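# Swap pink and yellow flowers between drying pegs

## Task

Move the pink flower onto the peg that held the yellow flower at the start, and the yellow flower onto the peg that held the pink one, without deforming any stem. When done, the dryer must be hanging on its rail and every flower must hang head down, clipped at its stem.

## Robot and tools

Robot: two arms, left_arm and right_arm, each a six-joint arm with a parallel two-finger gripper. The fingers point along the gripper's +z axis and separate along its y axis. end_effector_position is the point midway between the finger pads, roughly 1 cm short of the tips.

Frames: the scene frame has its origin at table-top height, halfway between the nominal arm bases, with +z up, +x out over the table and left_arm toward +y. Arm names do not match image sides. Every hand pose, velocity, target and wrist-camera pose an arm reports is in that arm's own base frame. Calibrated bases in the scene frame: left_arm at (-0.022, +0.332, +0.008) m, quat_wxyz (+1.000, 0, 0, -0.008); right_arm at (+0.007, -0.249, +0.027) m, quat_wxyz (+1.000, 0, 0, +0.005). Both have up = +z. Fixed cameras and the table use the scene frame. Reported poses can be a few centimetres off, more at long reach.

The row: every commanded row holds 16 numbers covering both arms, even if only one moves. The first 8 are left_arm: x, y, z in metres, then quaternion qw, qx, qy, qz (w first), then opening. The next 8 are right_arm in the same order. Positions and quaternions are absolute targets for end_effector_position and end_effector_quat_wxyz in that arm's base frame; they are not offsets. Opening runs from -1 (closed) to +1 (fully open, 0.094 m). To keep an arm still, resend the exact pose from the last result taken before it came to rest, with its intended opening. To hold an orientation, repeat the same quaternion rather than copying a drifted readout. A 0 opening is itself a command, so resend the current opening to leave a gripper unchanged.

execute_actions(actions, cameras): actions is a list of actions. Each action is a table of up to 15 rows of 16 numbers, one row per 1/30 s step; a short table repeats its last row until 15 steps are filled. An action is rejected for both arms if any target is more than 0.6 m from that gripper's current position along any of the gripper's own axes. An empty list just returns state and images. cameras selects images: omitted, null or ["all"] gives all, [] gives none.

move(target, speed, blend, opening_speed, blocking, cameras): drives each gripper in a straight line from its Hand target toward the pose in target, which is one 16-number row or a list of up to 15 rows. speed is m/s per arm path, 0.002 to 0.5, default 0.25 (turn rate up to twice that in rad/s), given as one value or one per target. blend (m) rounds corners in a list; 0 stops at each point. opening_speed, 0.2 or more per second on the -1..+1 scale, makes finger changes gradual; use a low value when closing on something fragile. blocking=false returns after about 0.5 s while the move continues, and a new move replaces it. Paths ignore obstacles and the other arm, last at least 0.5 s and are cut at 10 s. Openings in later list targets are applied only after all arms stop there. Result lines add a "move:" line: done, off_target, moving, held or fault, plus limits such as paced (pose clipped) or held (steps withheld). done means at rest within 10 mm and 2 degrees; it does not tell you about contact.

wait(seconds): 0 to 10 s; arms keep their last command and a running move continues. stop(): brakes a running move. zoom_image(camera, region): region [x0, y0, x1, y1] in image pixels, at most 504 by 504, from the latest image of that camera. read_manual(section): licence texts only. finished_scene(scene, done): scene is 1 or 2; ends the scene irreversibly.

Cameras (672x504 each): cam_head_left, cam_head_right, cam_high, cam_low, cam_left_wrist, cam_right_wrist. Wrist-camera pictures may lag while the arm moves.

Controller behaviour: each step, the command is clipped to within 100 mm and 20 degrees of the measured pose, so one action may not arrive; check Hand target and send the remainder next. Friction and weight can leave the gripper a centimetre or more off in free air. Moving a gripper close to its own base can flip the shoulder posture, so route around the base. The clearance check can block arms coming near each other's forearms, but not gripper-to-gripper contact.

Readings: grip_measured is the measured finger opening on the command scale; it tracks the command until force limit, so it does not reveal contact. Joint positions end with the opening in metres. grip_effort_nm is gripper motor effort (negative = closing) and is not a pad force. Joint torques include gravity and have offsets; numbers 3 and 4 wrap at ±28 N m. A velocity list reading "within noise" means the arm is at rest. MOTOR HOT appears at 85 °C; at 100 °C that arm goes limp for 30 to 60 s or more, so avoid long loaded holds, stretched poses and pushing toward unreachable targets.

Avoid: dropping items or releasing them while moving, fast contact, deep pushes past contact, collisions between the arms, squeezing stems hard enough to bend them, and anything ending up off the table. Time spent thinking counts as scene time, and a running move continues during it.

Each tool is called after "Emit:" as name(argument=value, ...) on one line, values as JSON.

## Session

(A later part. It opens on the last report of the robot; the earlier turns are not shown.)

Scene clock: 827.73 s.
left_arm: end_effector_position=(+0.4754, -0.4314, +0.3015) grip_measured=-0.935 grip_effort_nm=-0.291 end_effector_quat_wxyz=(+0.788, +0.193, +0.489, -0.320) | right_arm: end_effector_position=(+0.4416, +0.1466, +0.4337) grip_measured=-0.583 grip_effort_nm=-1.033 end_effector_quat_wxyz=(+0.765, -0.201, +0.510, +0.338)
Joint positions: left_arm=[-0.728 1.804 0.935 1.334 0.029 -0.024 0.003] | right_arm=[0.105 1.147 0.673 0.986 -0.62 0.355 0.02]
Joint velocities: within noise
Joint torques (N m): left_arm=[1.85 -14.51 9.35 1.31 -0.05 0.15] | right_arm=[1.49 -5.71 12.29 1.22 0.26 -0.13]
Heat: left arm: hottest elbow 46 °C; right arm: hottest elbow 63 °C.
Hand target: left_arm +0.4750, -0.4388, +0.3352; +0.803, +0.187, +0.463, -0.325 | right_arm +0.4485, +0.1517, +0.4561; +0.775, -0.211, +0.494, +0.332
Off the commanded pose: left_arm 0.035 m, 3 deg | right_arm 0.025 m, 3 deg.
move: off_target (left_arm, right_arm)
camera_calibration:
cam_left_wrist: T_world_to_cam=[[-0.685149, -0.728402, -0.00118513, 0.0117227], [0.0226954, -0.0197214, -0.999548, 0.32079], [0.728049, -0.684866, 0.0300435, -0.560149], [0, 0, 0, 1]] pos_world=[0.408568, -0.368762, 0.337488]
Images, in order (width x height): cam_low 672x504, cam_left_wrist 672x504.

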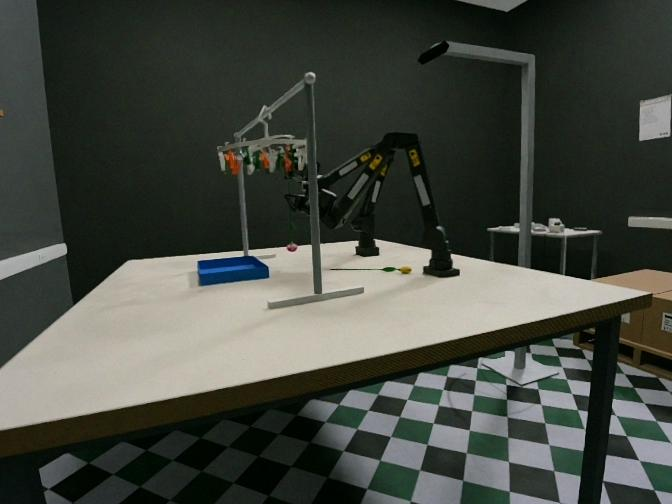

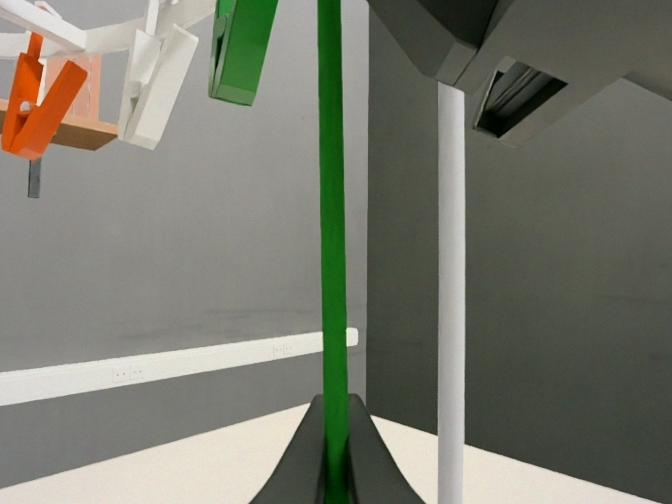

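Emit:
move(target=[[0.4763,-0.4398,0.3415,0.8027,0.1877,0.4634,-0.3251,-0.94,0.4500,0.1522,0.4565,0.7752,-0.2116,0.4938,0.3322,-0.68]], speed=0.03, cameras=["cam_left_wrist","cam_low","cam_right_wrist"])

Emit:
zoom_image(camera="cam_low", region=[265, 130, 325, 190])

Emit:
zoom_image(camera="cam_left_wrist", region=[230, 0, 480, 100])

Scene clock: 832.17 s.
left_arm: end_effector_position=(+0.4755, -0.4315, +0.3080) grip_measured=-0.935 grip_effort_nm=-0.286 end_effector_quat_wxyz=(+0.789, +0.193, +0.488, -0.320) | right_arm: end_effector_position=(+0.4417, +0.1465, +0.4338) grip_measured=-0.583 grip_effort_nm=-1.033 end_effector_quat_wxyz=(+0.765, -0.201, +0.510, +0.338)
Joint positions: left_arm=[-0.728 1.791 0.939 1.319 0.029 -0.024 0.003] | right_arm=[0.105 1.147 0.673 0.986 -0.62 0.355 0.02]
Joint velocities: within noise
Joint torques (N m): left_arm=[1.9 -14.45 9.37 1.39 -0.04 0.15] | right_arm=[1.44 -5.71 12.29 1.24 0.25 -0.13]
Heat: left arm: hottest elbow 46 °C; right arm: hottest elbow 63 °C.
Hand target: left_arm +0.4748, -0.4384, +0.3414; +0.803, +0.187, +0.463, -0.325 | right_arm +0.4485, +0.1516, +0.4561; +0.775, -0.211, +0.494, +0.332
Off the commanded pose: left_arm 0.035 m, 3 deg | right_arm 0.025 m, 3 deg.
move: off_target (left_arm, right_arm)
camera_calibration:
cam_left_wrist: T_world_to_cam=[[-0.685147, -0.728403, -0.0012255, 0.0117444], [0.0238336, -0.0207366, -0.999501, 0.326268], [0.728014, -0.684835, 0.0315681, -0.560889], [0, 0, 0, 1]] pos_world=[0.408606, -0.368796, 0.343825]
cam_right_wrist: T_world_to_cam=[[0.723054, -0.690277, -0.0266589, -0.20771], [-0.0319935, 0.00508753, -0.999475, 0.488109], [0.69005, 0.723527, -0.0184058, -0.315918], [0, 0, 0, 1]] pos_world=[0.383801, 0.0827144, 0.476501]
Images, in order (width x height): cam_low 672x504, cam_left_wrist 672x504, cam_right_wrist 672x504.

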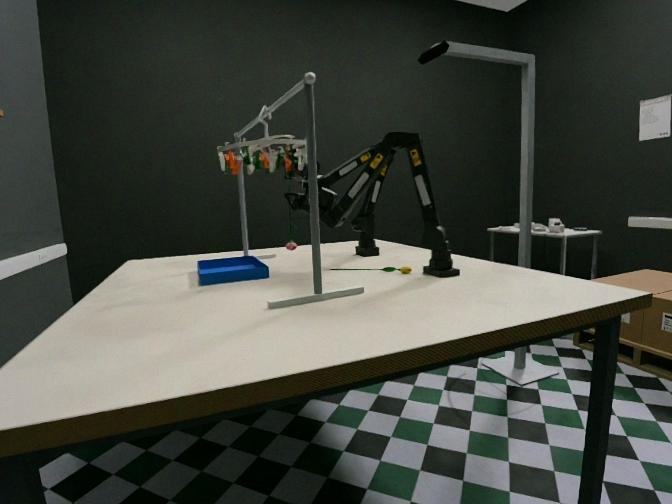

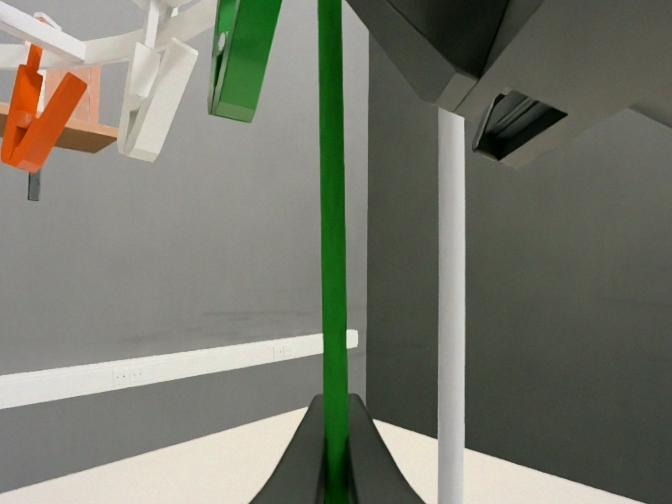

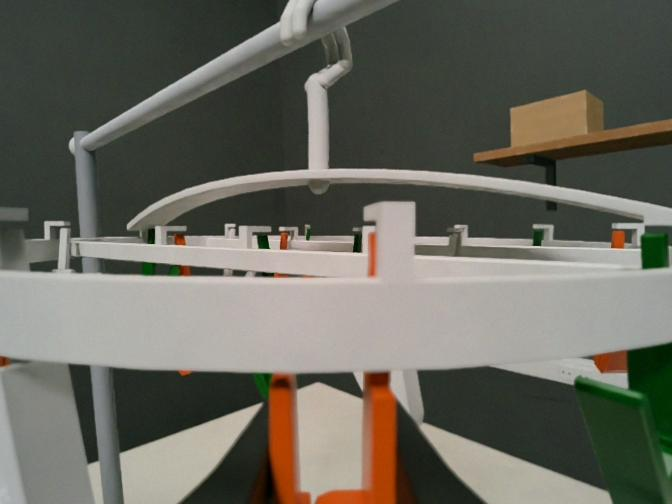

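Scaled by 8.400 from the camera's 672x504 image, which has a finer 960x720 frame.

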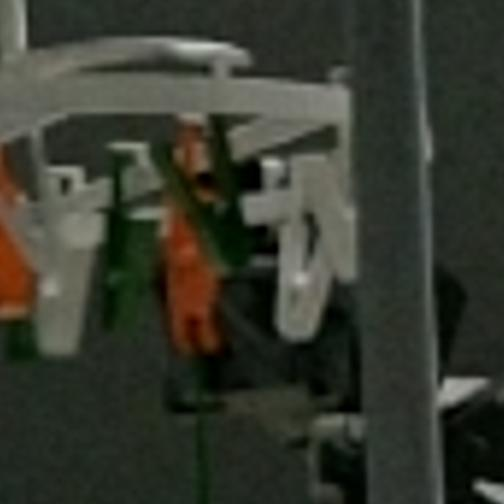

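Scaled by 2.016 from the camera's 672x504 image, which has a finer 960x720 frame.

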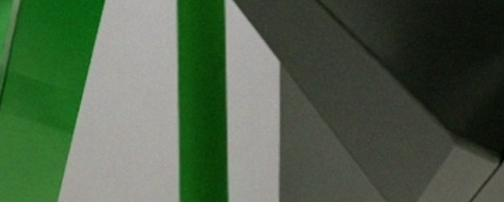

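Emit:
move(target=[[0.4761,-0.4396,0.3485,0.8027,0.1877,0.4634,-0.3251,-0.94,0.4500,0.1522,0.4565,0.7752,-0.2116,0.4938,0.3322,-0.68]], speed=0.03, cameras=["cam_left_wrist","cam_low","cam_right_wrist"])

Emit:
zoom_image(camera="cam_left_wrist", region=[230, 0, 480, 100])

Emit:
zoom_image(camera="cam_low", region=[265, 130, 325, 190])

Scene clock: 836.10 s.
left_arm: end_effector_position=(+0.4749, -0.4310, +0.3133) grip_measured=-0.935 grip_effort_nm=-0.286 end_effector_quat_wxyz=(+0.788, +0.193, +0.489, -0.320) | right_arm: end_effector_position=(+0.4417, +0.1465, +0.4338) grip_measured=-0.583 grip_effort_nm=-1.023 end_effector_quat_wxyz=(+0.765, -0.201, +0.510, +0.338)
Joint positions: left_arm=[-0.728 1.776 0.939 1.301 0.029 -0.024 0.003] | right_arm=[0.105 1.147 0.673 0.986 -0.62 0.355 0.02]
Joint velocities: within noise
Joint torques (N m): left_arm=[1.9 -14.39 9.68 1.29 -0.04 0.15] | right_arm=[1.26 -5.6 12.33 1.21 0.23 -0.13]
Heat: left arm: hottest elbow 47 °C; right arm: hottest elbow 63 °C.
Hand target: left_arm +0.4745, -0.4380, +0.3482; +0.803, +0.187, +0.463, -0.325 | right_arm +0.4485, +0.1517, +0.4561; +0.775, -0.211, +0.494, +0.332
Off the commanded pose: left_arm 0.036 m, 4 deg | right_arm 0.025 m, 3 deg.
move: off_target (left_arm, right_arm)
camera_calibration:
cam_left_wrist: T_world_to_cam=[[-0.68515, -0.728401, -0.00114476, 0.0117092], [0.0215571, -0.0187061, -0.999593, 0.333552], [0.728083, -0.684896, 0.0285187, -0.559453], [0, 0, 0, 1]] pos_world=[0.40816, -0.368398, 0.349384]
cam_right_wrist: T_world_to_cam=[[0.723054, -0.690277, -0.0266589, -0.20771], [-0.0319935, 0.00508753, -0.999475, 0.488109], [0.69005, 0.723527, -0.0184058, -0.315918], [0, 0, 0, 1]] pos_world=[0.383801, 0.0827144, 0.476501]
Images, in order (width x height): cam_low 672x504, cam_left_wrist 672x504, cam_right_wrist 672x504.

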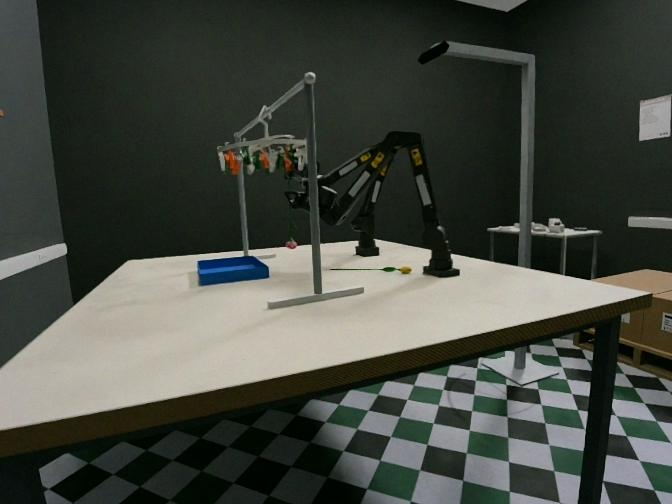

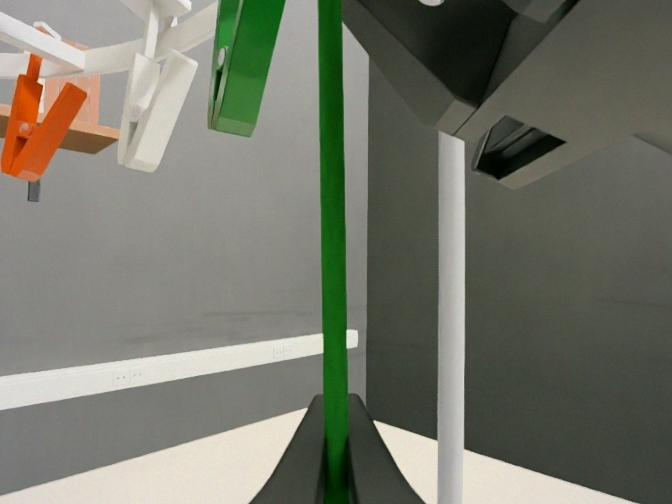

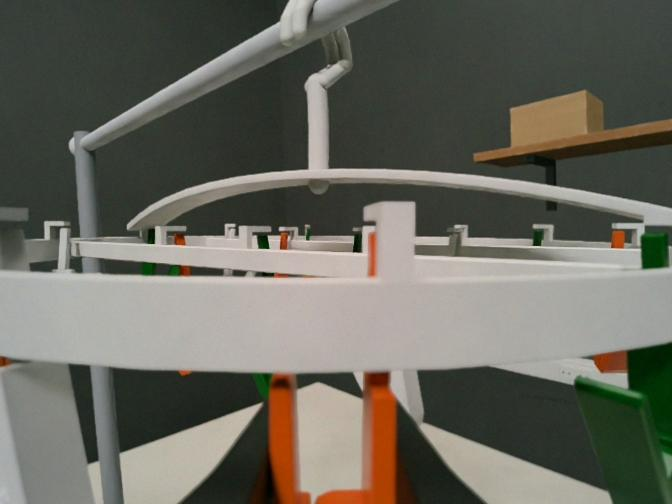

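Scaled by 2.016 from the camera's 672x504 image, which has a finer 960x720 frame.

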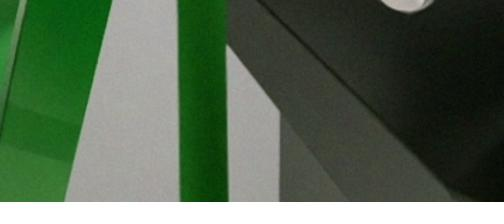

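Scaled by 8.400 from the camera's 672x504 image, which has a finer 960x720 frame.

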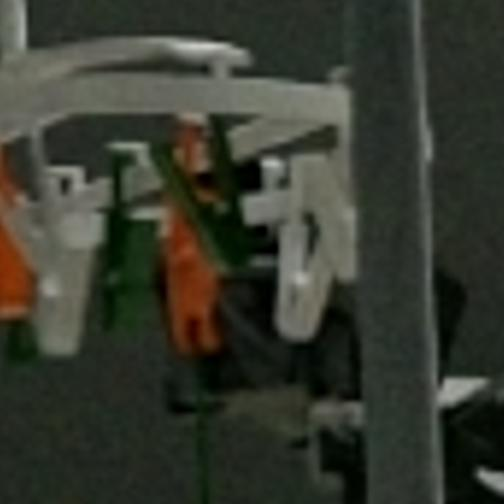

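Emit:
move(target=[[0.4761,-0.4396,0.3540,0.8027,0.1877,0.4634,-0.3251,-0.94,0.4500,0.1522,0.4565,0.7752,-0.2116,0.4938,0.3322,-0.68]], speed=0.03, cameras=["cam_left_wrist","cam_low","cam_right_wrist"])

Emit:
zoom_image(camera="cam_left_wrist", region=[230, 0, 480, 100])

Emit:
zoom_image(camera="cam_low", region=[265, 130, 325, 190])

Scene clock: 841.83 s.
left_arm: end_effector_position=(+0.4754, -0.4315, +0.3196) grip_measured=-0.935 grip_effort_nm=-0.286 end_effector_quat_wxyz=(+0.789, +0.193, +0.489, -0.320) | right_arm: end_effector_position=(+0.4417, +0.1465, +0.4338) grip_measured=-0.583 grip_effort_nm=-1.033 end_effector_quat_wxyz=(+0.765, -0.201, +0.510, +0.338)
Joint positions: left_arm=[-0.728 1.765 0.945 1.286 0.029 -0.024 0.003] | right_arm=[0.105 1.147 0.673 0.986 -0.62 0.355 0.02]
Joint velocities: within noise
Joint torques (N m): left_arm=[1.85 -14.33 9.69 1.32 -0.03 0.15] | right_arm=[1.32 -5.83 12.4 1.25 0.24 -0.12]
Heat: left arm: hottest elbow 48 °C; right arm: hottest elbow 64 °C.
Hand target: left_arm +0.4746, -0.4382, +0.3537; +0.803, +0.188, +0.464, -0.325 | right_arm +0.4485, +0.1517, +0.4562; +0.775, -0.211, +0.494, +0.332
Off the commanded pose: left_arm 0.035 m, 3 deg | right_arm 0.025 m, 3 deg.
move: off_target (left_arm, right_arm)
camera_calibration:
cam_left_wrist: T_world_to_cam=[[-0.685148, -0.728402, -0.00119522, 0.0117495], [0.0229799, -0.0199752, -0.999536, 0.338553], [0.728041, -0.684858, 0.0304246, -0.560902], [0, 0, 0, 1]] pos_world=[0.40863, -0.368817, 0.355475]
cam_right_wrist: T_world_to_cam=[[0.723054, -0.690277, -0.0266589, -0.20771], [-0.0319935, 0.00508753, -0.999475, 0.488109], [0.69005, 0.723527, -0.0184058, -0.315918], [0, 0, 0, 1]] pos_world=[0.383801, 0.0827144, 0.476501]
Images, in order (width x height): cam_low 672x504, cam_left_wrist 672x504, cam_right_wrist 672x504.

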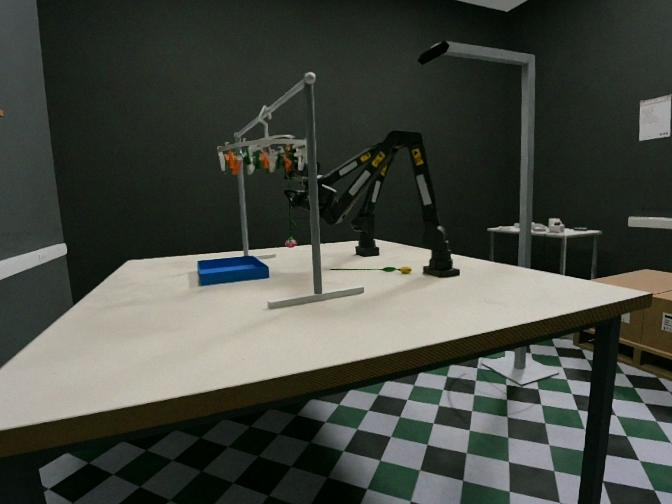

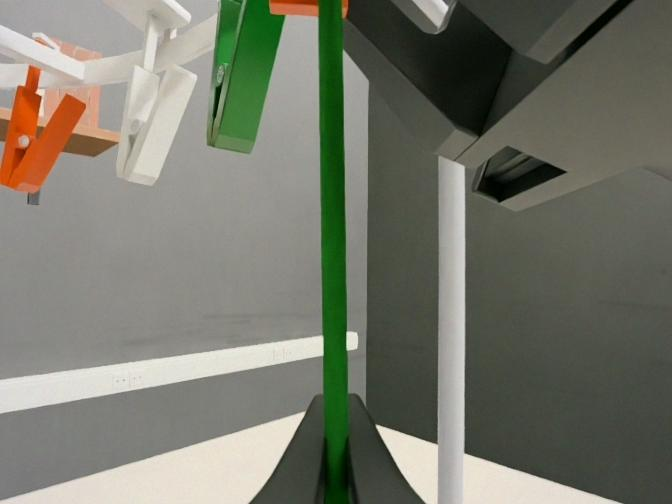

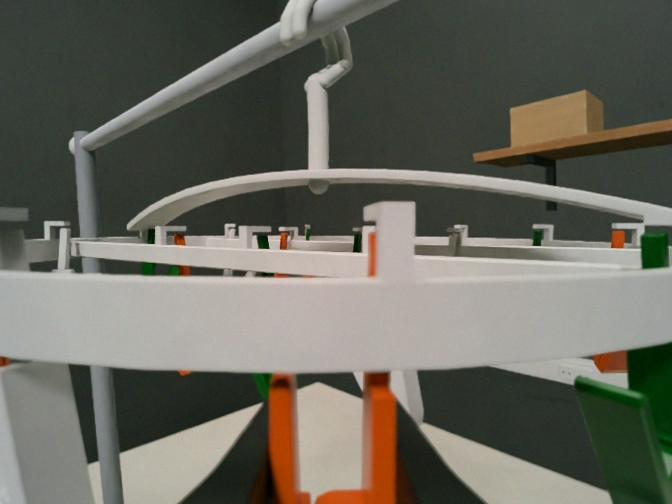

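Scaled by 2.016 from the camera's 672x504 image, which has a finer 960x720 frame.

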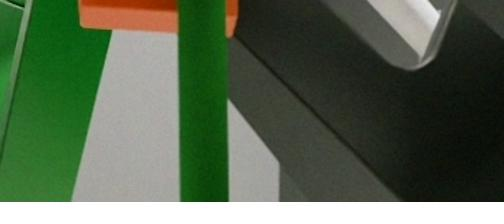

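Scaled by 8.400 from the camera's 672x504 image, which has a finer 960x720 frame.

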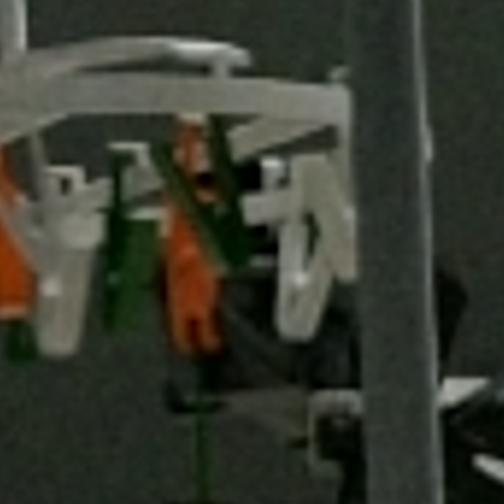

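Emit:
move(target=[[0.4841,-0.4311,0.3530,0.8027,0.1877,0.4634,-0.3251,-0.94,0.4500,0.1522,0.4565,0.7752,-0.2116,0.4938,0.3322,-0.68]], speed=0.02, cameras=["cam_left_wrist","cam_right_wrist"])

Emit:
zoom_image(camera="cam_left_wrist", region=[230, 0, 480, 100])

Scene clock: 858.67 s.
left_arm: end_effector_position=(+0.4753, -0.4315, +0.3201) grip_measured=-0.935 grip_effort_nm=-0.286 end_effector_quat_wxyz=(+0.788, +0.198, +0.486, -0.322) | right_arm: end_effector_position=(+0.4417, +0.1465, +0.4338) grip_measured=-0.583 grip_effort_nm=-1.033 end_effector_quat_wxyz=(+0.765, -0.201, +0.510, +0.338)
Joint positions: left_arm=[-0.724 1.765 0.945 1.285 0.046 -0.024 0.003] | right_arm=[0.105 1.147 0.673 0.986 -0.62 0.355 0.02]
Joint velocities: within noise
Joint torques (N m): left_arm=[3.31 -14.1 9.68 1.47 0.12 0.02] | right_arm=[1.26 -5.77 12.34 1.25 0.25 -0.13]
Heat: left arm: hottest elbow 49 °C; right arm: hottest elbow 64 °C.
Hand target: left_arm +0.4825, -0.4298, +0.3528; +0.803, +0.188, +0.463, -0.325 | right_arm +0.4485, +0.1517, +0.4562; +0.775, -0.211, +0.494, +0.332
Off the commanded pose: left_arm 0.034 m, 3 deg | right_arm 0.025 m, 3 deg.
move: off_target (left_arm, right_arm)
camera_calibration:
cam_left_wrist: T_world_to_cam=[[-0.692705, -0.72117, -0.00857968, 0.020699], [0.0282531, -0.0152471, -0.999485, 0.338598], [0.720668, -0.69259, 0.030937, -0.560814], [0, 0, 0, 1]] pos_world=[0.408932, -0.368324, 0.355951]
cam_right_wrist: T_world_to_cam=[[0.723054, -0.690277, -0.0266589, -0.20771], [-0.0319935, 0.00508753, -0.999475, 0.488109], [0.69005, 0.723527, -0.0184058, -0.315918], [0, 0, 0, 1]] pos_world=[0.383801, 0.0827144, 0.476501]
Images, in order (width x height): cam_left_wrist 672x504, cam_right_wrist 672x504.

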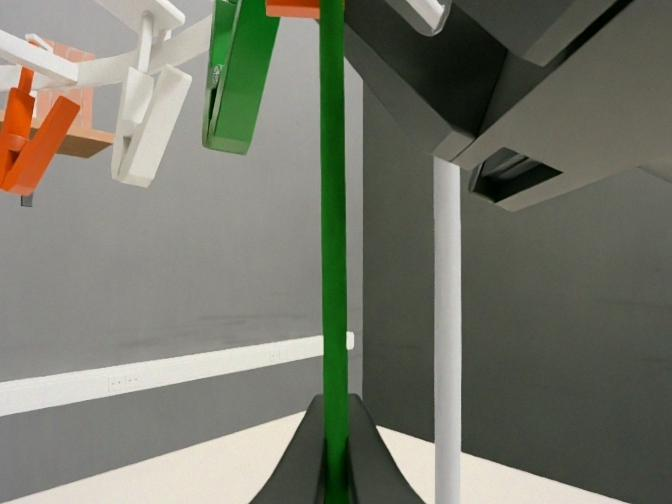

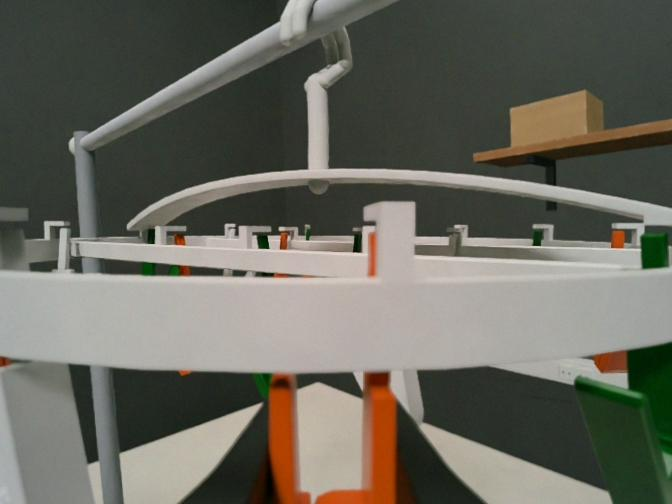

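Scaled by 2.016 from the camera's 672x504 image, which has a finer 960x720 frame.

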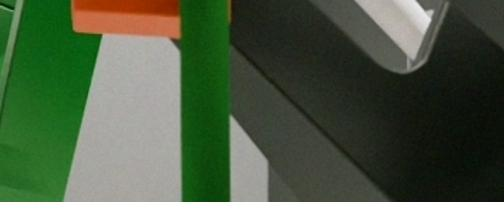

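Emit:
move(target=[[0.4886,-0.4263,0.3530,0.8027,0.1877,0.4634,-0.3251,-0.94,0.4500,0.1522,0.4565,0.7752,-0.2116,0.4938,0.3322,-0.68]], speed=0.02, cameras=["cam_left_wrist","cam_right_wrist"])

Emit:
zoom_image(camera="cam_left_wrist", region=[230, 0, 480, 100])

Scene clock: 861.47 s.
left_arm: end_effector_position=(+0.4797, -0.4265, +0.3200) grip_measured=-0.935 grip_effort_nm=-0.286 end_effector_quat_wxyz=(+0.789, +0.199, +0.486, -0.320) | right_arm: end_effector_position=(+0.4417, +0.1465, +0.4338) grip_measured=-0.583 grip_effort_nm=-1.033 end_effector_quat_wxyz=(+0.765, -0.201, +0.510, +0.338)
Joint positions: left_arm=[-0.711 1.765 0.945 1.285 0.057 -0.025 0.003] | right_arm=[0.105 1.147 0.673 0.986 -0.62 0.355 0.02]
Joint velocities: within noise
Joint torques (N m): left_arm=[3.31 -13.98 9.73 1.47 0.1 -0.05] | right_arm=[1.14 -5.66 12.3 1.25 0.24 -0.12]
Heat: left arm: hottest elbow 49 °C; right arm: hottest elbow 64 °C.
Hand target: left_arm +0.4870, -0.4250, +0.3528; +0.803, +0.188, +0.463, -0.325 | right_arm +0.4485, +0.1517, +0.4562; +0.775, -0.211, +0.494, +0.332
Off the commanded pose: left_arm 0.034 m, 3 deg | right_arm 0.025 m, 3 deg.
move: off_target (left_arm, right_arm)
camera_calibration:
cam_left_wrist: T_world_to_cam=[[-0.690535, -0.723175, -0.0133739, 0.0269363], [0.0314324, -0.0115309, -0.999439, 0.33855], [0.722615, -0.690569, 0.0306936, -0.560523], [0, 0, 0, 1]] pos_world=[0.413001, -0.363696, 0.355925]
cam_right_wrist: T_world_to_cam=[[0.723054, -0.690277, -0.0266589, -0.20771], [-0.0319935, 0.00508753, -0.999475, 0.488109], [0.69005, 0.723527, -0.0184058, -0.315918], [0, 0, 0, 1]] pos_world=[0.383801, 0.0827144, 0.476501]
Images, in order (width x height): cam_left_wrist 672x504, cam_right_wrist 672x504.

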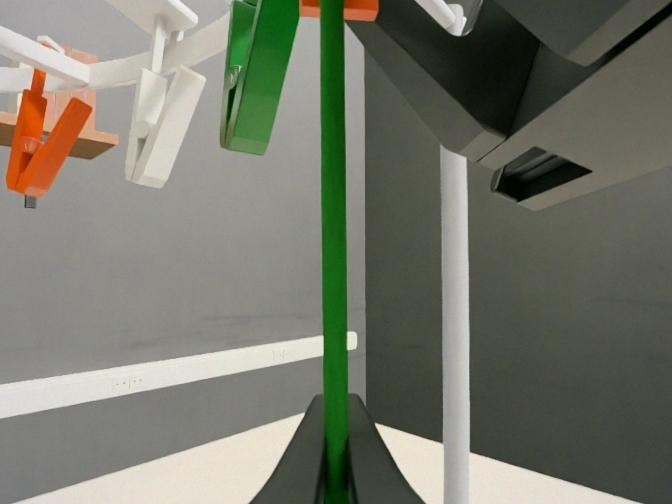

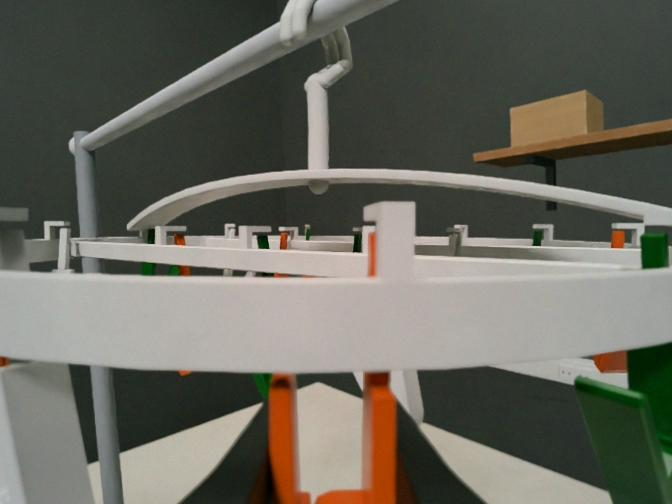

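Scaled by 2.016 from the camera's 672x504 image, which has a finer 960x720 frame.

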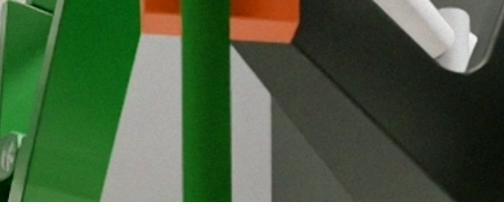

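Emit:
move(target=[[0.4886,-0.4263,0.3530,0.8027,0.1877,0.4634,-0.3251,-0.94,0.4500,0.1522,0.4565,0.7752,-0.2116,0.4938,0.3322,-0.42]], speed=0.02, opening_speed=0.2, cameras=["cam_left_wrist","cam_right_wrist","cam_low"])

Emit:
zoom_image(camera="cam_left_wrist", region=[230, 0, 480, 100])

Emit:
zoom_image(camera="cam_low", region=[265, 130, 325, 190])

Scene clock: 868.50 s.
left_arm: end_effector_position=(+0.4796, -0.4266, +0.3200) grip_measured=-0.935 grip_effort_nm=-0.291 end_effector_quat_wxyz=(+0.788, +0.199, +0.486, -0.320) | right_arm: end_effector_position=(+0.4419, +0.1465, +0.4334) grip_measured=-0.422 grip_effort_nm=0.076 end_effector_quat_wxyz=(+0.765, -0.201, +0.511, +0.337)
Joint positions: left_arm=[-0.711 1.765 0.945 1.285 0.058 -0.025 0.003] | right_arm=[0.105 1.148 0.673 0.986 -0.619 0.354 0.027]
Joint velocities: within noise
Joint torques (N m): left_arm=[3.31 -14.04 9.73 1.47 0.11 -0.05] | right_arm=[1.32 -5.66 12.36 1.22 0.22 -0.11]
Heat: left arm: hottest elbow 49 °C; right arm: hottest elbow 64 °C.
Hand target: left_arm +0.4869, -0.4250, +0.3528; +0.803, +0.188, +0.463, -0.325 | right_arm +0.4486, +0.1517, +0.4560; +0.775, -0.211, +0.494, +0.332
Off the commanded pose: left_arm 0.034 m, 3 deg | right_arm 0.025 m, 3 deg.
move: off_target (left_arm, right_arm)
camera_calibration:
cam_left_wrist: T_world_to_cam=[[-0.690907, -0.722823, -0.0132041, 0.0271449], [0.0312998, -0.0116606, -0.999442, 0.338558], [0.722266, -0.690935, 0.0306806, -0.560507], [0, 0, 0, 1]] pos_world=[0.412993, -0.363705, 0.355924]
cam_right_wrist: T_world_to_cam=[[0.722509, -0.690864, -0.0262449, -0.207783], [-0.032022, 0.00447993, -0.999477, 0.487909], [0.69062, 0.722971, -0.018886, -0.316053], [0, 0, 0, 1]] pos_world=[0.384021, 0.0827618, 0.476232]
Images, in order (width x height): cam_low 672x504, cam_left_wrist 672x504, cam_right_wrist 672x504.

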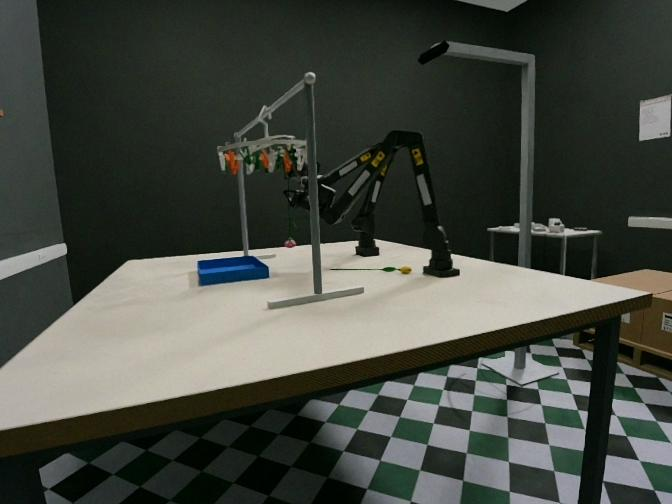

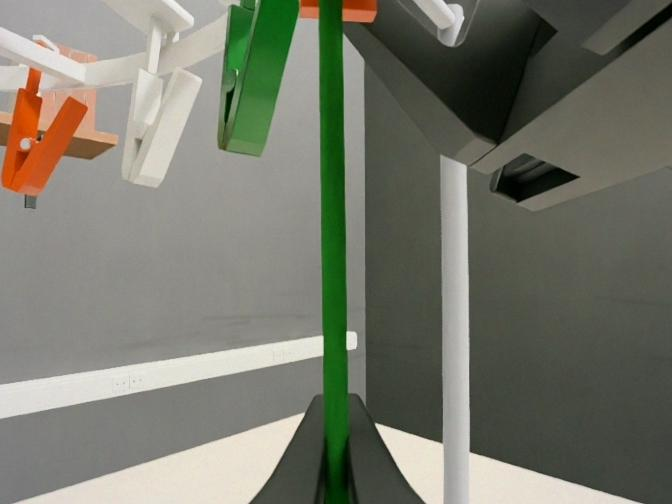

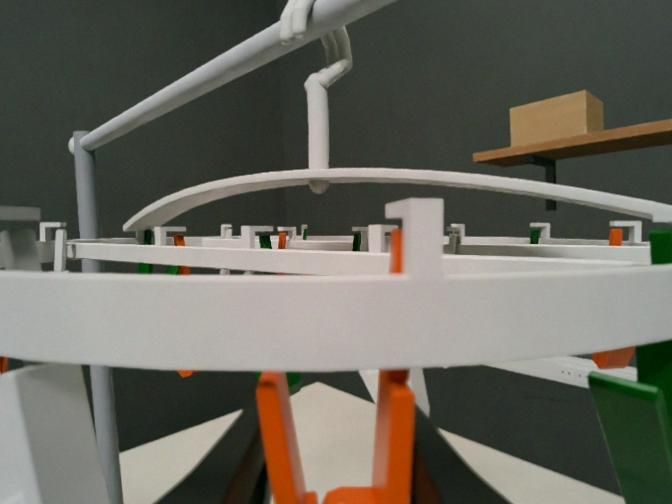

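Scaled by 2.016 from the camera's 672x504 image, which has a finer 960x720 frame.

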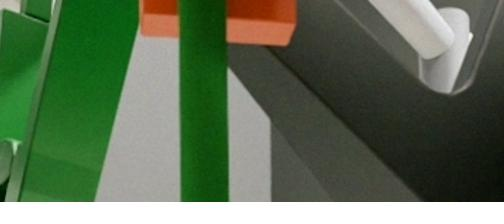

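Scaled by 8.400 from the camera's 672x504 image, which has a finer 960x720 frame.

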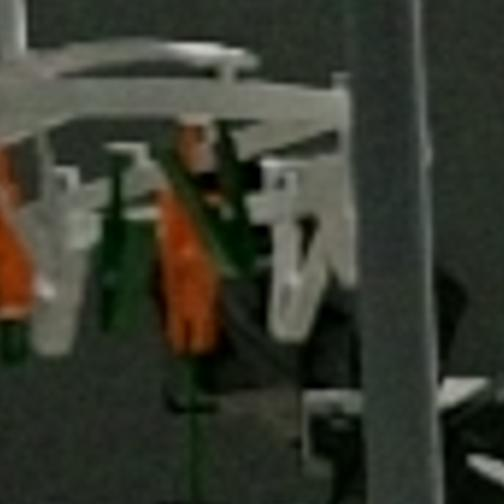

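Emit:
move(target=[[0.4886,-0.4263,0.3530,0.8027,0.1877,0.4634,-0.3251,-0.94,0.4500,0.1522,0.4565,0.7752,-0.2116,0.4938,0.3322,0.05]], speed=0.02, opening_speed=0.25, cameras=["cam_right_wrist"])

Scene clock: 875.70 s.
left_arm: end_effector_position=(+0.4796, -0.4266, +0.3200) grip_measured=-0.935 grip_effort_nm=-0.291 end_effector_quat_wxyz=(+0.788, +0.199, +0.486, -0.320) | right_arm: end_effector_position=(+0.4419, +0.1465, +0.4334) grip_measured=+0.048 grip_effort_nm=0.071 end_effector_quat_wxyz=(+0.765, -0.201, +0.511, +0.337)
Joint positions: left_arm=[-0.711 1.765 0.945 1.285 0.058 -0.025 0.003] | right_arm=[0.105 1.148 0.673 0.986 -0.619 0.354 0.049]
Joint velocities: within noise
Joint torques (N m): left_arm=[3.31 -14.04 9.72 1.47 0.11 -0.05] | right_arm=[1.32 -5.71 12.34 1.26 0.23 -0.11]
Heat: left arm: hottest elbow 50 °C; right arm: hottest elbow 64 °C.
Hand target: left_arm +0.4869, -0.4250, +0.3528; +0.803, +0.188, +0.463, -0.325 | right_arm +0.4486, +0.1517, +0.4560; +0.775, -0.211, +0.494, +0.332
Off the commanded pose: left_arm 0.034 m, 3 deg | right_arm 0.025 m, 3 deg.
move: off_target (left_arm, right_arm)
camera_calibration:
cam_right_wrist: T_world_to_cam=[[0.722509, -0.690864, -0.0262449, -0.207783], [-0.032022, 0.00447993, -0.999477, 0.487909], [0.69062, 0.722971, -0.018886, -0.316053], [0, 0, 0, 1]] pos_world=[0.384021, 0.0827618, 0.476232]
Images, in order (width x height): cam_right_wrist 672x504.

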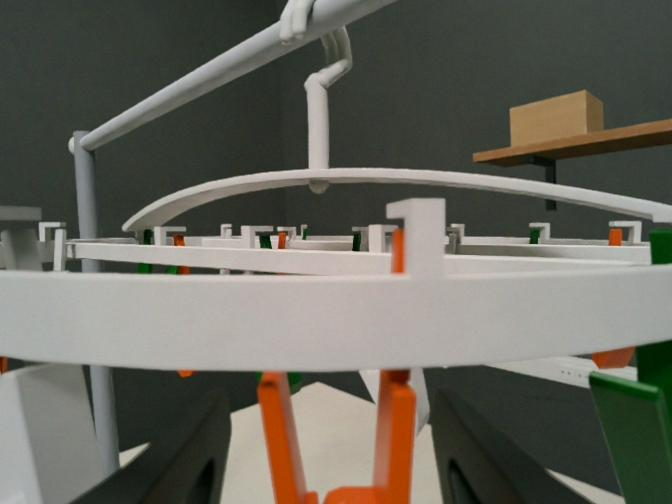

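Emit:
move(target=[[0.4886,-0.4263,0.3530,0.8027,0.1877,0.4634,-0.3251,-0.94,0.4080,0.1095,0.4300,0.7752,-0.2116,0.4938,0.3322,0.05]], speed=0.06, cameras=["cam_right_wrist","cam_left_wrist"])

Scene clock: 878.97 s.
left_arm: end_effector_position=(+0.4796, -0.4266, +0.3200) grip_measured=-0.935 grip_effort_nm=-0.291 end_effector_quat_wxyz=(+0.788, +0.199, +0.486, -0.320) | right_arm: end_effector_position=(+0.4114, +0.1133, +0.4323) grip_measured=+0.049 grip_effort_nm=0.076 end_effector_quat_wxyz=(+0.775, -0.216, +0.493, +0.329)
Joint positions: left_arm=[-0.711 1.765 0.945 1.285 0.058 -0.025 0.003] | right_arm=[0.001 1.084 0.599 1.077 -0.721 0.407 0.049]
Joint velocities: within noise
Joint torques (N m): left_arm=[3.31 -14.04 9.73 1.47 0.11 -0.05] | right_arm=[-0.09 -5.89 7.09 1.98 0.16 0.19]
Heat: left arm: hottest elbow 50 °C; right arm: hottest elbow 64 °C.
Hand target: left_arm +0.4870, -0.4250, +0.3528; +0.803, +0.188, +0.463, -0.325 | right_arm +0.4081, +0.1096, +0.4300; +0.775, -0.212, +0.494, +0.332
Off the commanded pose: left_arm 0.034 m, 3 deg | right_arm 0.006 m, 1 deg.
move: off_target (left_arm)
camera_calibration:
cam_left_wrist: T_world_to_cam=[[-0.690907, -0.722823, -0.0132041, 0.0271449], [0.0312998, -0.0116606, -0.999442, 0.338558], [0.722266, -0.690935, 0.0306806, -0.560507], [0, 0, 0, 1]] pos_world=[0.412993, -0.363705, 0.355924]
cam_right_wrist: T_world_to_cam=[[0.725196, -0.688219, 0.0211083, -0.230596], [0.0183261, -0.0113531, -0.999768, 0.467141], [0.688298, 0.725414, 0.00437915, -0.280365], [0, 0, 0, 1]] pos_world=[0.351642, 0.0499837, 0.473128]
Images, in order (width x height): cam_left_wrist 672x504, cam_right_wrist 672x504.

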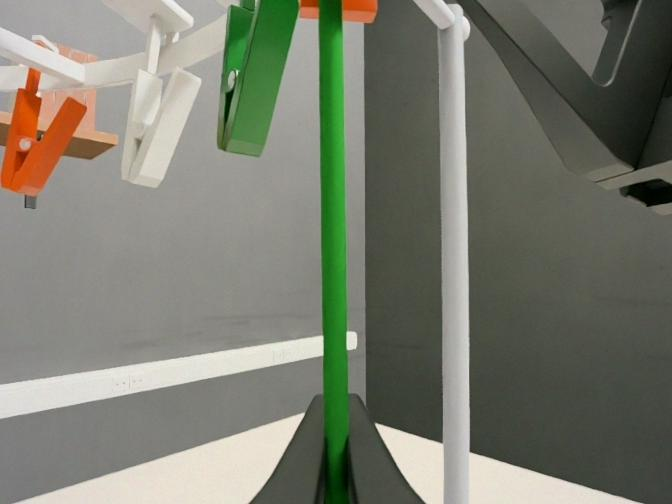

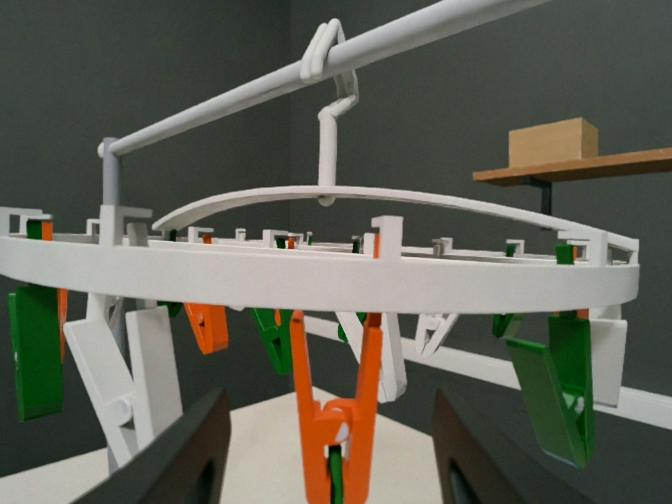

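Emit:
move(target=[0.4886,-0.4263,0.3530,0.8027,0.1877,0.4634,-0.3251,-0.94,0.3050,-0.02,0.4300,0.7752,-0.2116,0.4938,0.3322,0.05], speed=0.12, cameras=["cam_left_wrist","cam_low","cam_high"])

Scene clock: 898.33 s.
left_arm: end_effector_position=(+0.4796, -0.4266, +0.3200) grip_measured=-0.935 grip_effort_nm=-0.286 end_effector_quat_wxyz=(+0.788, +0.199, +0.486, -0.320) | right_arm: end_effector_position=(+0.3056, -0.0165, +0.4367) grip_measured=+0.049 grip_effort_nm=0.066 end_effector_quat_wxyz=(+0.778, -0.204, +0.506, +0.311)
Joint positions: left_arm=[-0.711 1.765 0.945 1.285 0.058 -0.025 0.003] | right_arm=[-0.576 0.947 0.468 1.57 -1.098 1.04 0.049]
Joint velocities: within noise
Joint torques (N m): left_arm=[3.31 -13.98 9.73 1.46 0.11 -0.05] | right_arm=[-0.15 -0.97 6.52 1.02 0.47 0.17]
Heat: left arm: hottest elbow 50 °C; right arm: hottest elbow 58 °C.
Hand target: left_arm +0.4870, -0.4250, +0.3528; +0.803, +0.188, +0.463, -0.325 | right_arm +0.3053, -0.0192, +0.4304; +0.775, -0.195, +0.512, +0.316
Off the commanded pose: left_arm 0.034 m, 3 deg | right_arm 0.008 m, 3 deg.
joint sent to its limit (right arm) — joint 4 (wrist pitch), upper limit. The joint targets are off in orientation, not in position.
move: off_target (left_arm, right_arm)
camera_calibration:
cam_left_wrist: T_world_to_cam=[[-0.690907, -0.722823, -0.0132041, 0.0271449], [0.0312998, -0.0116606, -0.999442, 0.338558], [0.722266, -0.690935, 0.0306806, -0.560507], [0, 0, 0, 1]] pos_world=[0.412993, -0.363705, 0.355924]
Images, in order (width x height): cam_high 672x504, cam_low 672x504, cam_left_wrist 672x504.

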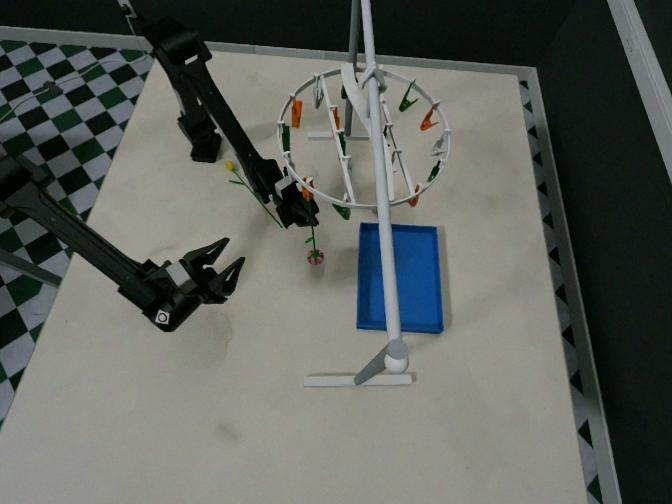

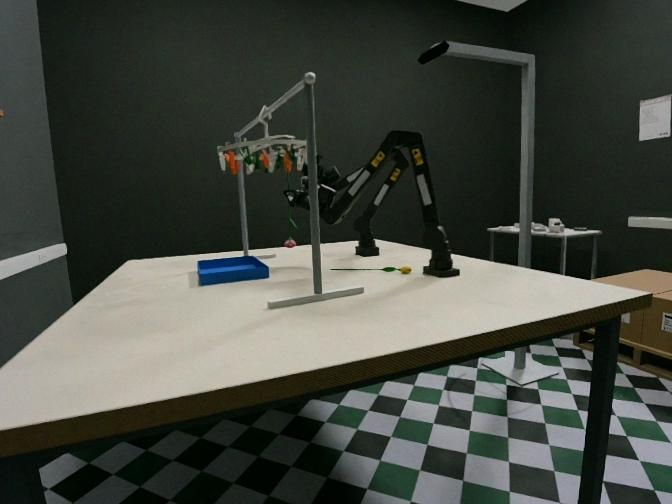

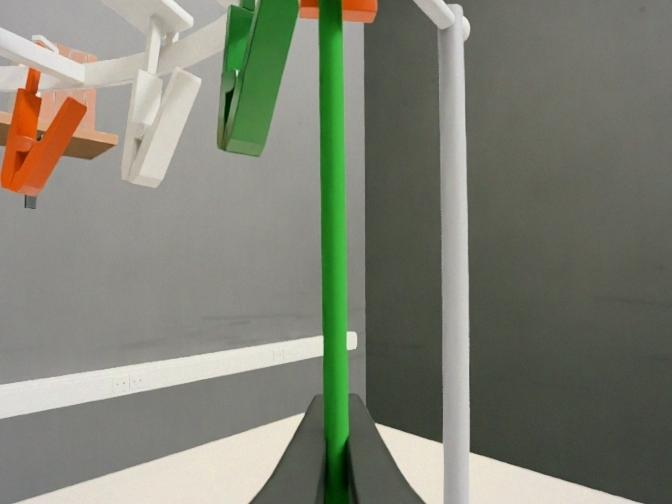

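Emit:
move(target=[0.4886,-0.4263,0.3380,0.8027,0.1877,0.4634,-0.3251,-0.94,0.3050,-0.02,0.4300,0.7752,-0.2116,0.4938,0.3322,0.05], speed=0.02, cameras=["cam_left_wrist","cam_head_right"])

Emit:
zoom_image(camera="cam_head_right", region=[200, 60, 460, 260])

Scene clock: 902.13 s.
left_arm: end_effector_position=(+0.4786, -0.4258, +0.3225) grip_measured=-0.935 grip_effort_nm=-0.295 end_effector_quat_wxyz=(+0.791, +0.198, +0.481, -0.321) | right_arm: end_effector_position=(+0.3055, -0.0164, +0.4367) grip_measured=+0.049 grip_effort_nm=0.066 end_effector_quat_wxyz=(+0.778, -0.204, +0.506, +0.311)
Joint positions: left_arm=[-0.711 1.765 0.945 1.297 0.058 -0.025 0.003] | right_arm=[-0.576 0.947 0.468 1.571 -1.098 1.041 0.049]
Joint velocities: within noise
Joint torques (N m): left_arm=[3.25 -11.63 9.22 2.5 0.11 -0.05] | right_arm=[-0.26 -1.03 6.46 0.95 0.49 0.2]
Heat: left arm: hottest elbow 50 °C; right arm: hottest elbow 57 °C.
Hand target: left_arm +0.4878, -0.4257, +0.3379; +0.803, +0.188, +0.463, -0.325 | right_arm +0.3053, -0.0192, +0.4305; +0.775, -0.195, +0.512, +0.316
Off the commanded pose: left_arm 0.018 m, 3 deg | right_arm 0.008 m, 3 deg.
joint sent to its limit (right arm) — joint 4 (wrist pitch), upper limit. The joint targets are off in orientation, not in position.
move: off_target (left_arm, right_arm)
camera_calibration:
cam_left_wrist: T_world_to_cam=[[-0.69079, -0.722924, -0.0137983, 0.0272044], [0.0399661, -0.0191216, -0.999018, 0.33364], [0.72195, -0.690663, 0.0421015, -0.562728], [0, 0, 0, 1]] pos_world=[0.41172, -0.362609, 0.35738]
Images, in order (width x height): cam_head_right 672x504, cam_left_wrist 672x504.

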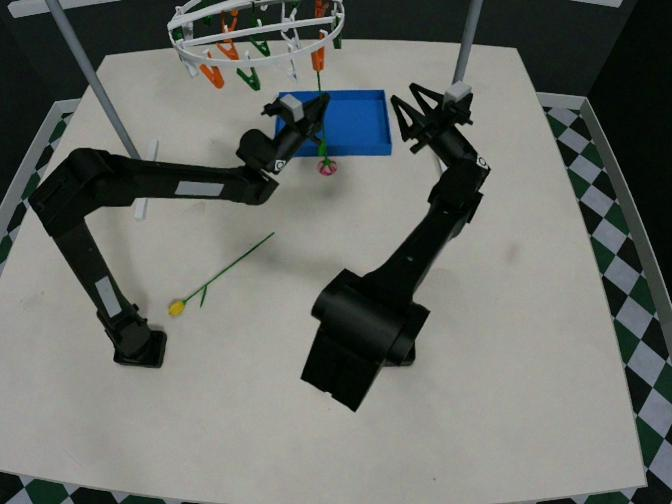

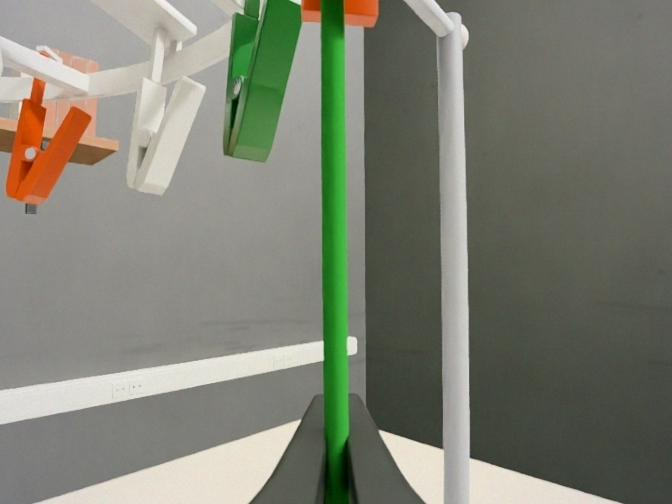

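Scaled by 1.938 from the camera's 672x504 image, which has a finer 960x720 frame.

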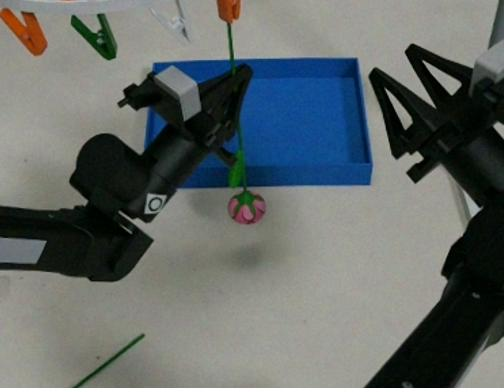

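Emit:
move(target=[0.4886,-0.4263,0.3200,0.7930,0.1940,0.4790,-0.3230,-0.94,0.3050,-0.02,0.4300,0.7752,-0.2116,0.4938,0.3322,0.05], speed=0.02, cameras=["cam_left_wrist"])

Scene clock: 905.50 s.
left_arm: end_effector_position=(+0.4797, -0.4267, +0.3179) grip_measured=-0.935 grip_effort_nm=-0.291 end_effector_quat_wxyz=(+0.789, +0.200, +0.484, -0.321) | right_arm: end_effector_position=(+0.3055, -0.0164, +0.4367) grip_measured=+0.049 grip_effort_nm=0.076 end_effector_quat_wxyz=(+0.778, -0.204, +0.506, +0.311)
Joint positions: left_arm=[-0.71 1.772 0.945 1.297 0.061 -0.026 0.003] | right_arm=[-0.576 0.947 0.468 1.572 -1.098 1.041 0.049]
Joint velocities: within noise
Joint torques (N m): left_arm=[3.37 -11.69 7.95 2.17 0.12 -0.06] | right_arm=[-0.09 -1.08 6.52 0.95 0.49 0.19]
Heat: left arm: hottest elbow 50 °C; right arm: hottest elbow 56 °C.
Hand target: left_arm +0.4883, -0.4261, +0.3200; +0.793, +0.194, +0.479, -0.323 | right_arm +0.3053, -0.0191, +0.4305; +0.775, -0.195, +0.512, +0.316
Off the commanded pose: left_arm 0.009 m, 1 deg | right_arm 0.008 m, 3 deg.
joint sent to its limit (right arm) — joint 4 (wrist pitch), upper limit. The joint targets are off in orientation, not in position.
move: off_target (right_arm)
camera_calibration:
cam_left_wrist: T_world_to_cam=[[-0.692394, -0.721375, -0.0144622, 0.0288194], [0.0351105, -0.013666, -0.99929, 0.333674], [0.720665, -0.69241, 0.0347901, -0.561721], [0, 0, 0, 1]] pos_world=[0.413051, -0.363591, 0.353396]
Images, in order (width x height): cam_left_wrist 672x504.

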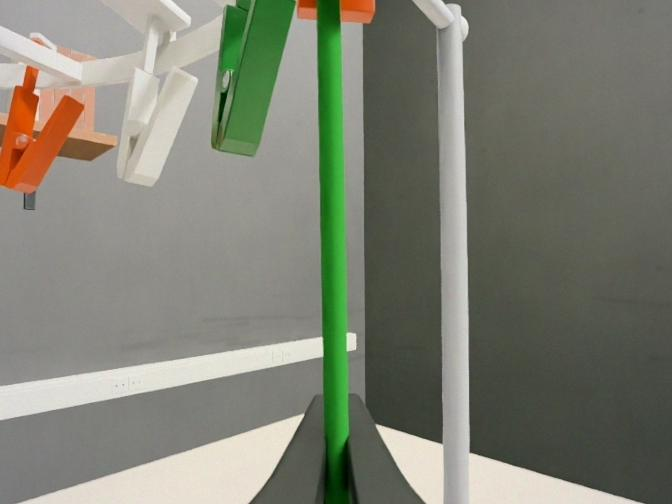

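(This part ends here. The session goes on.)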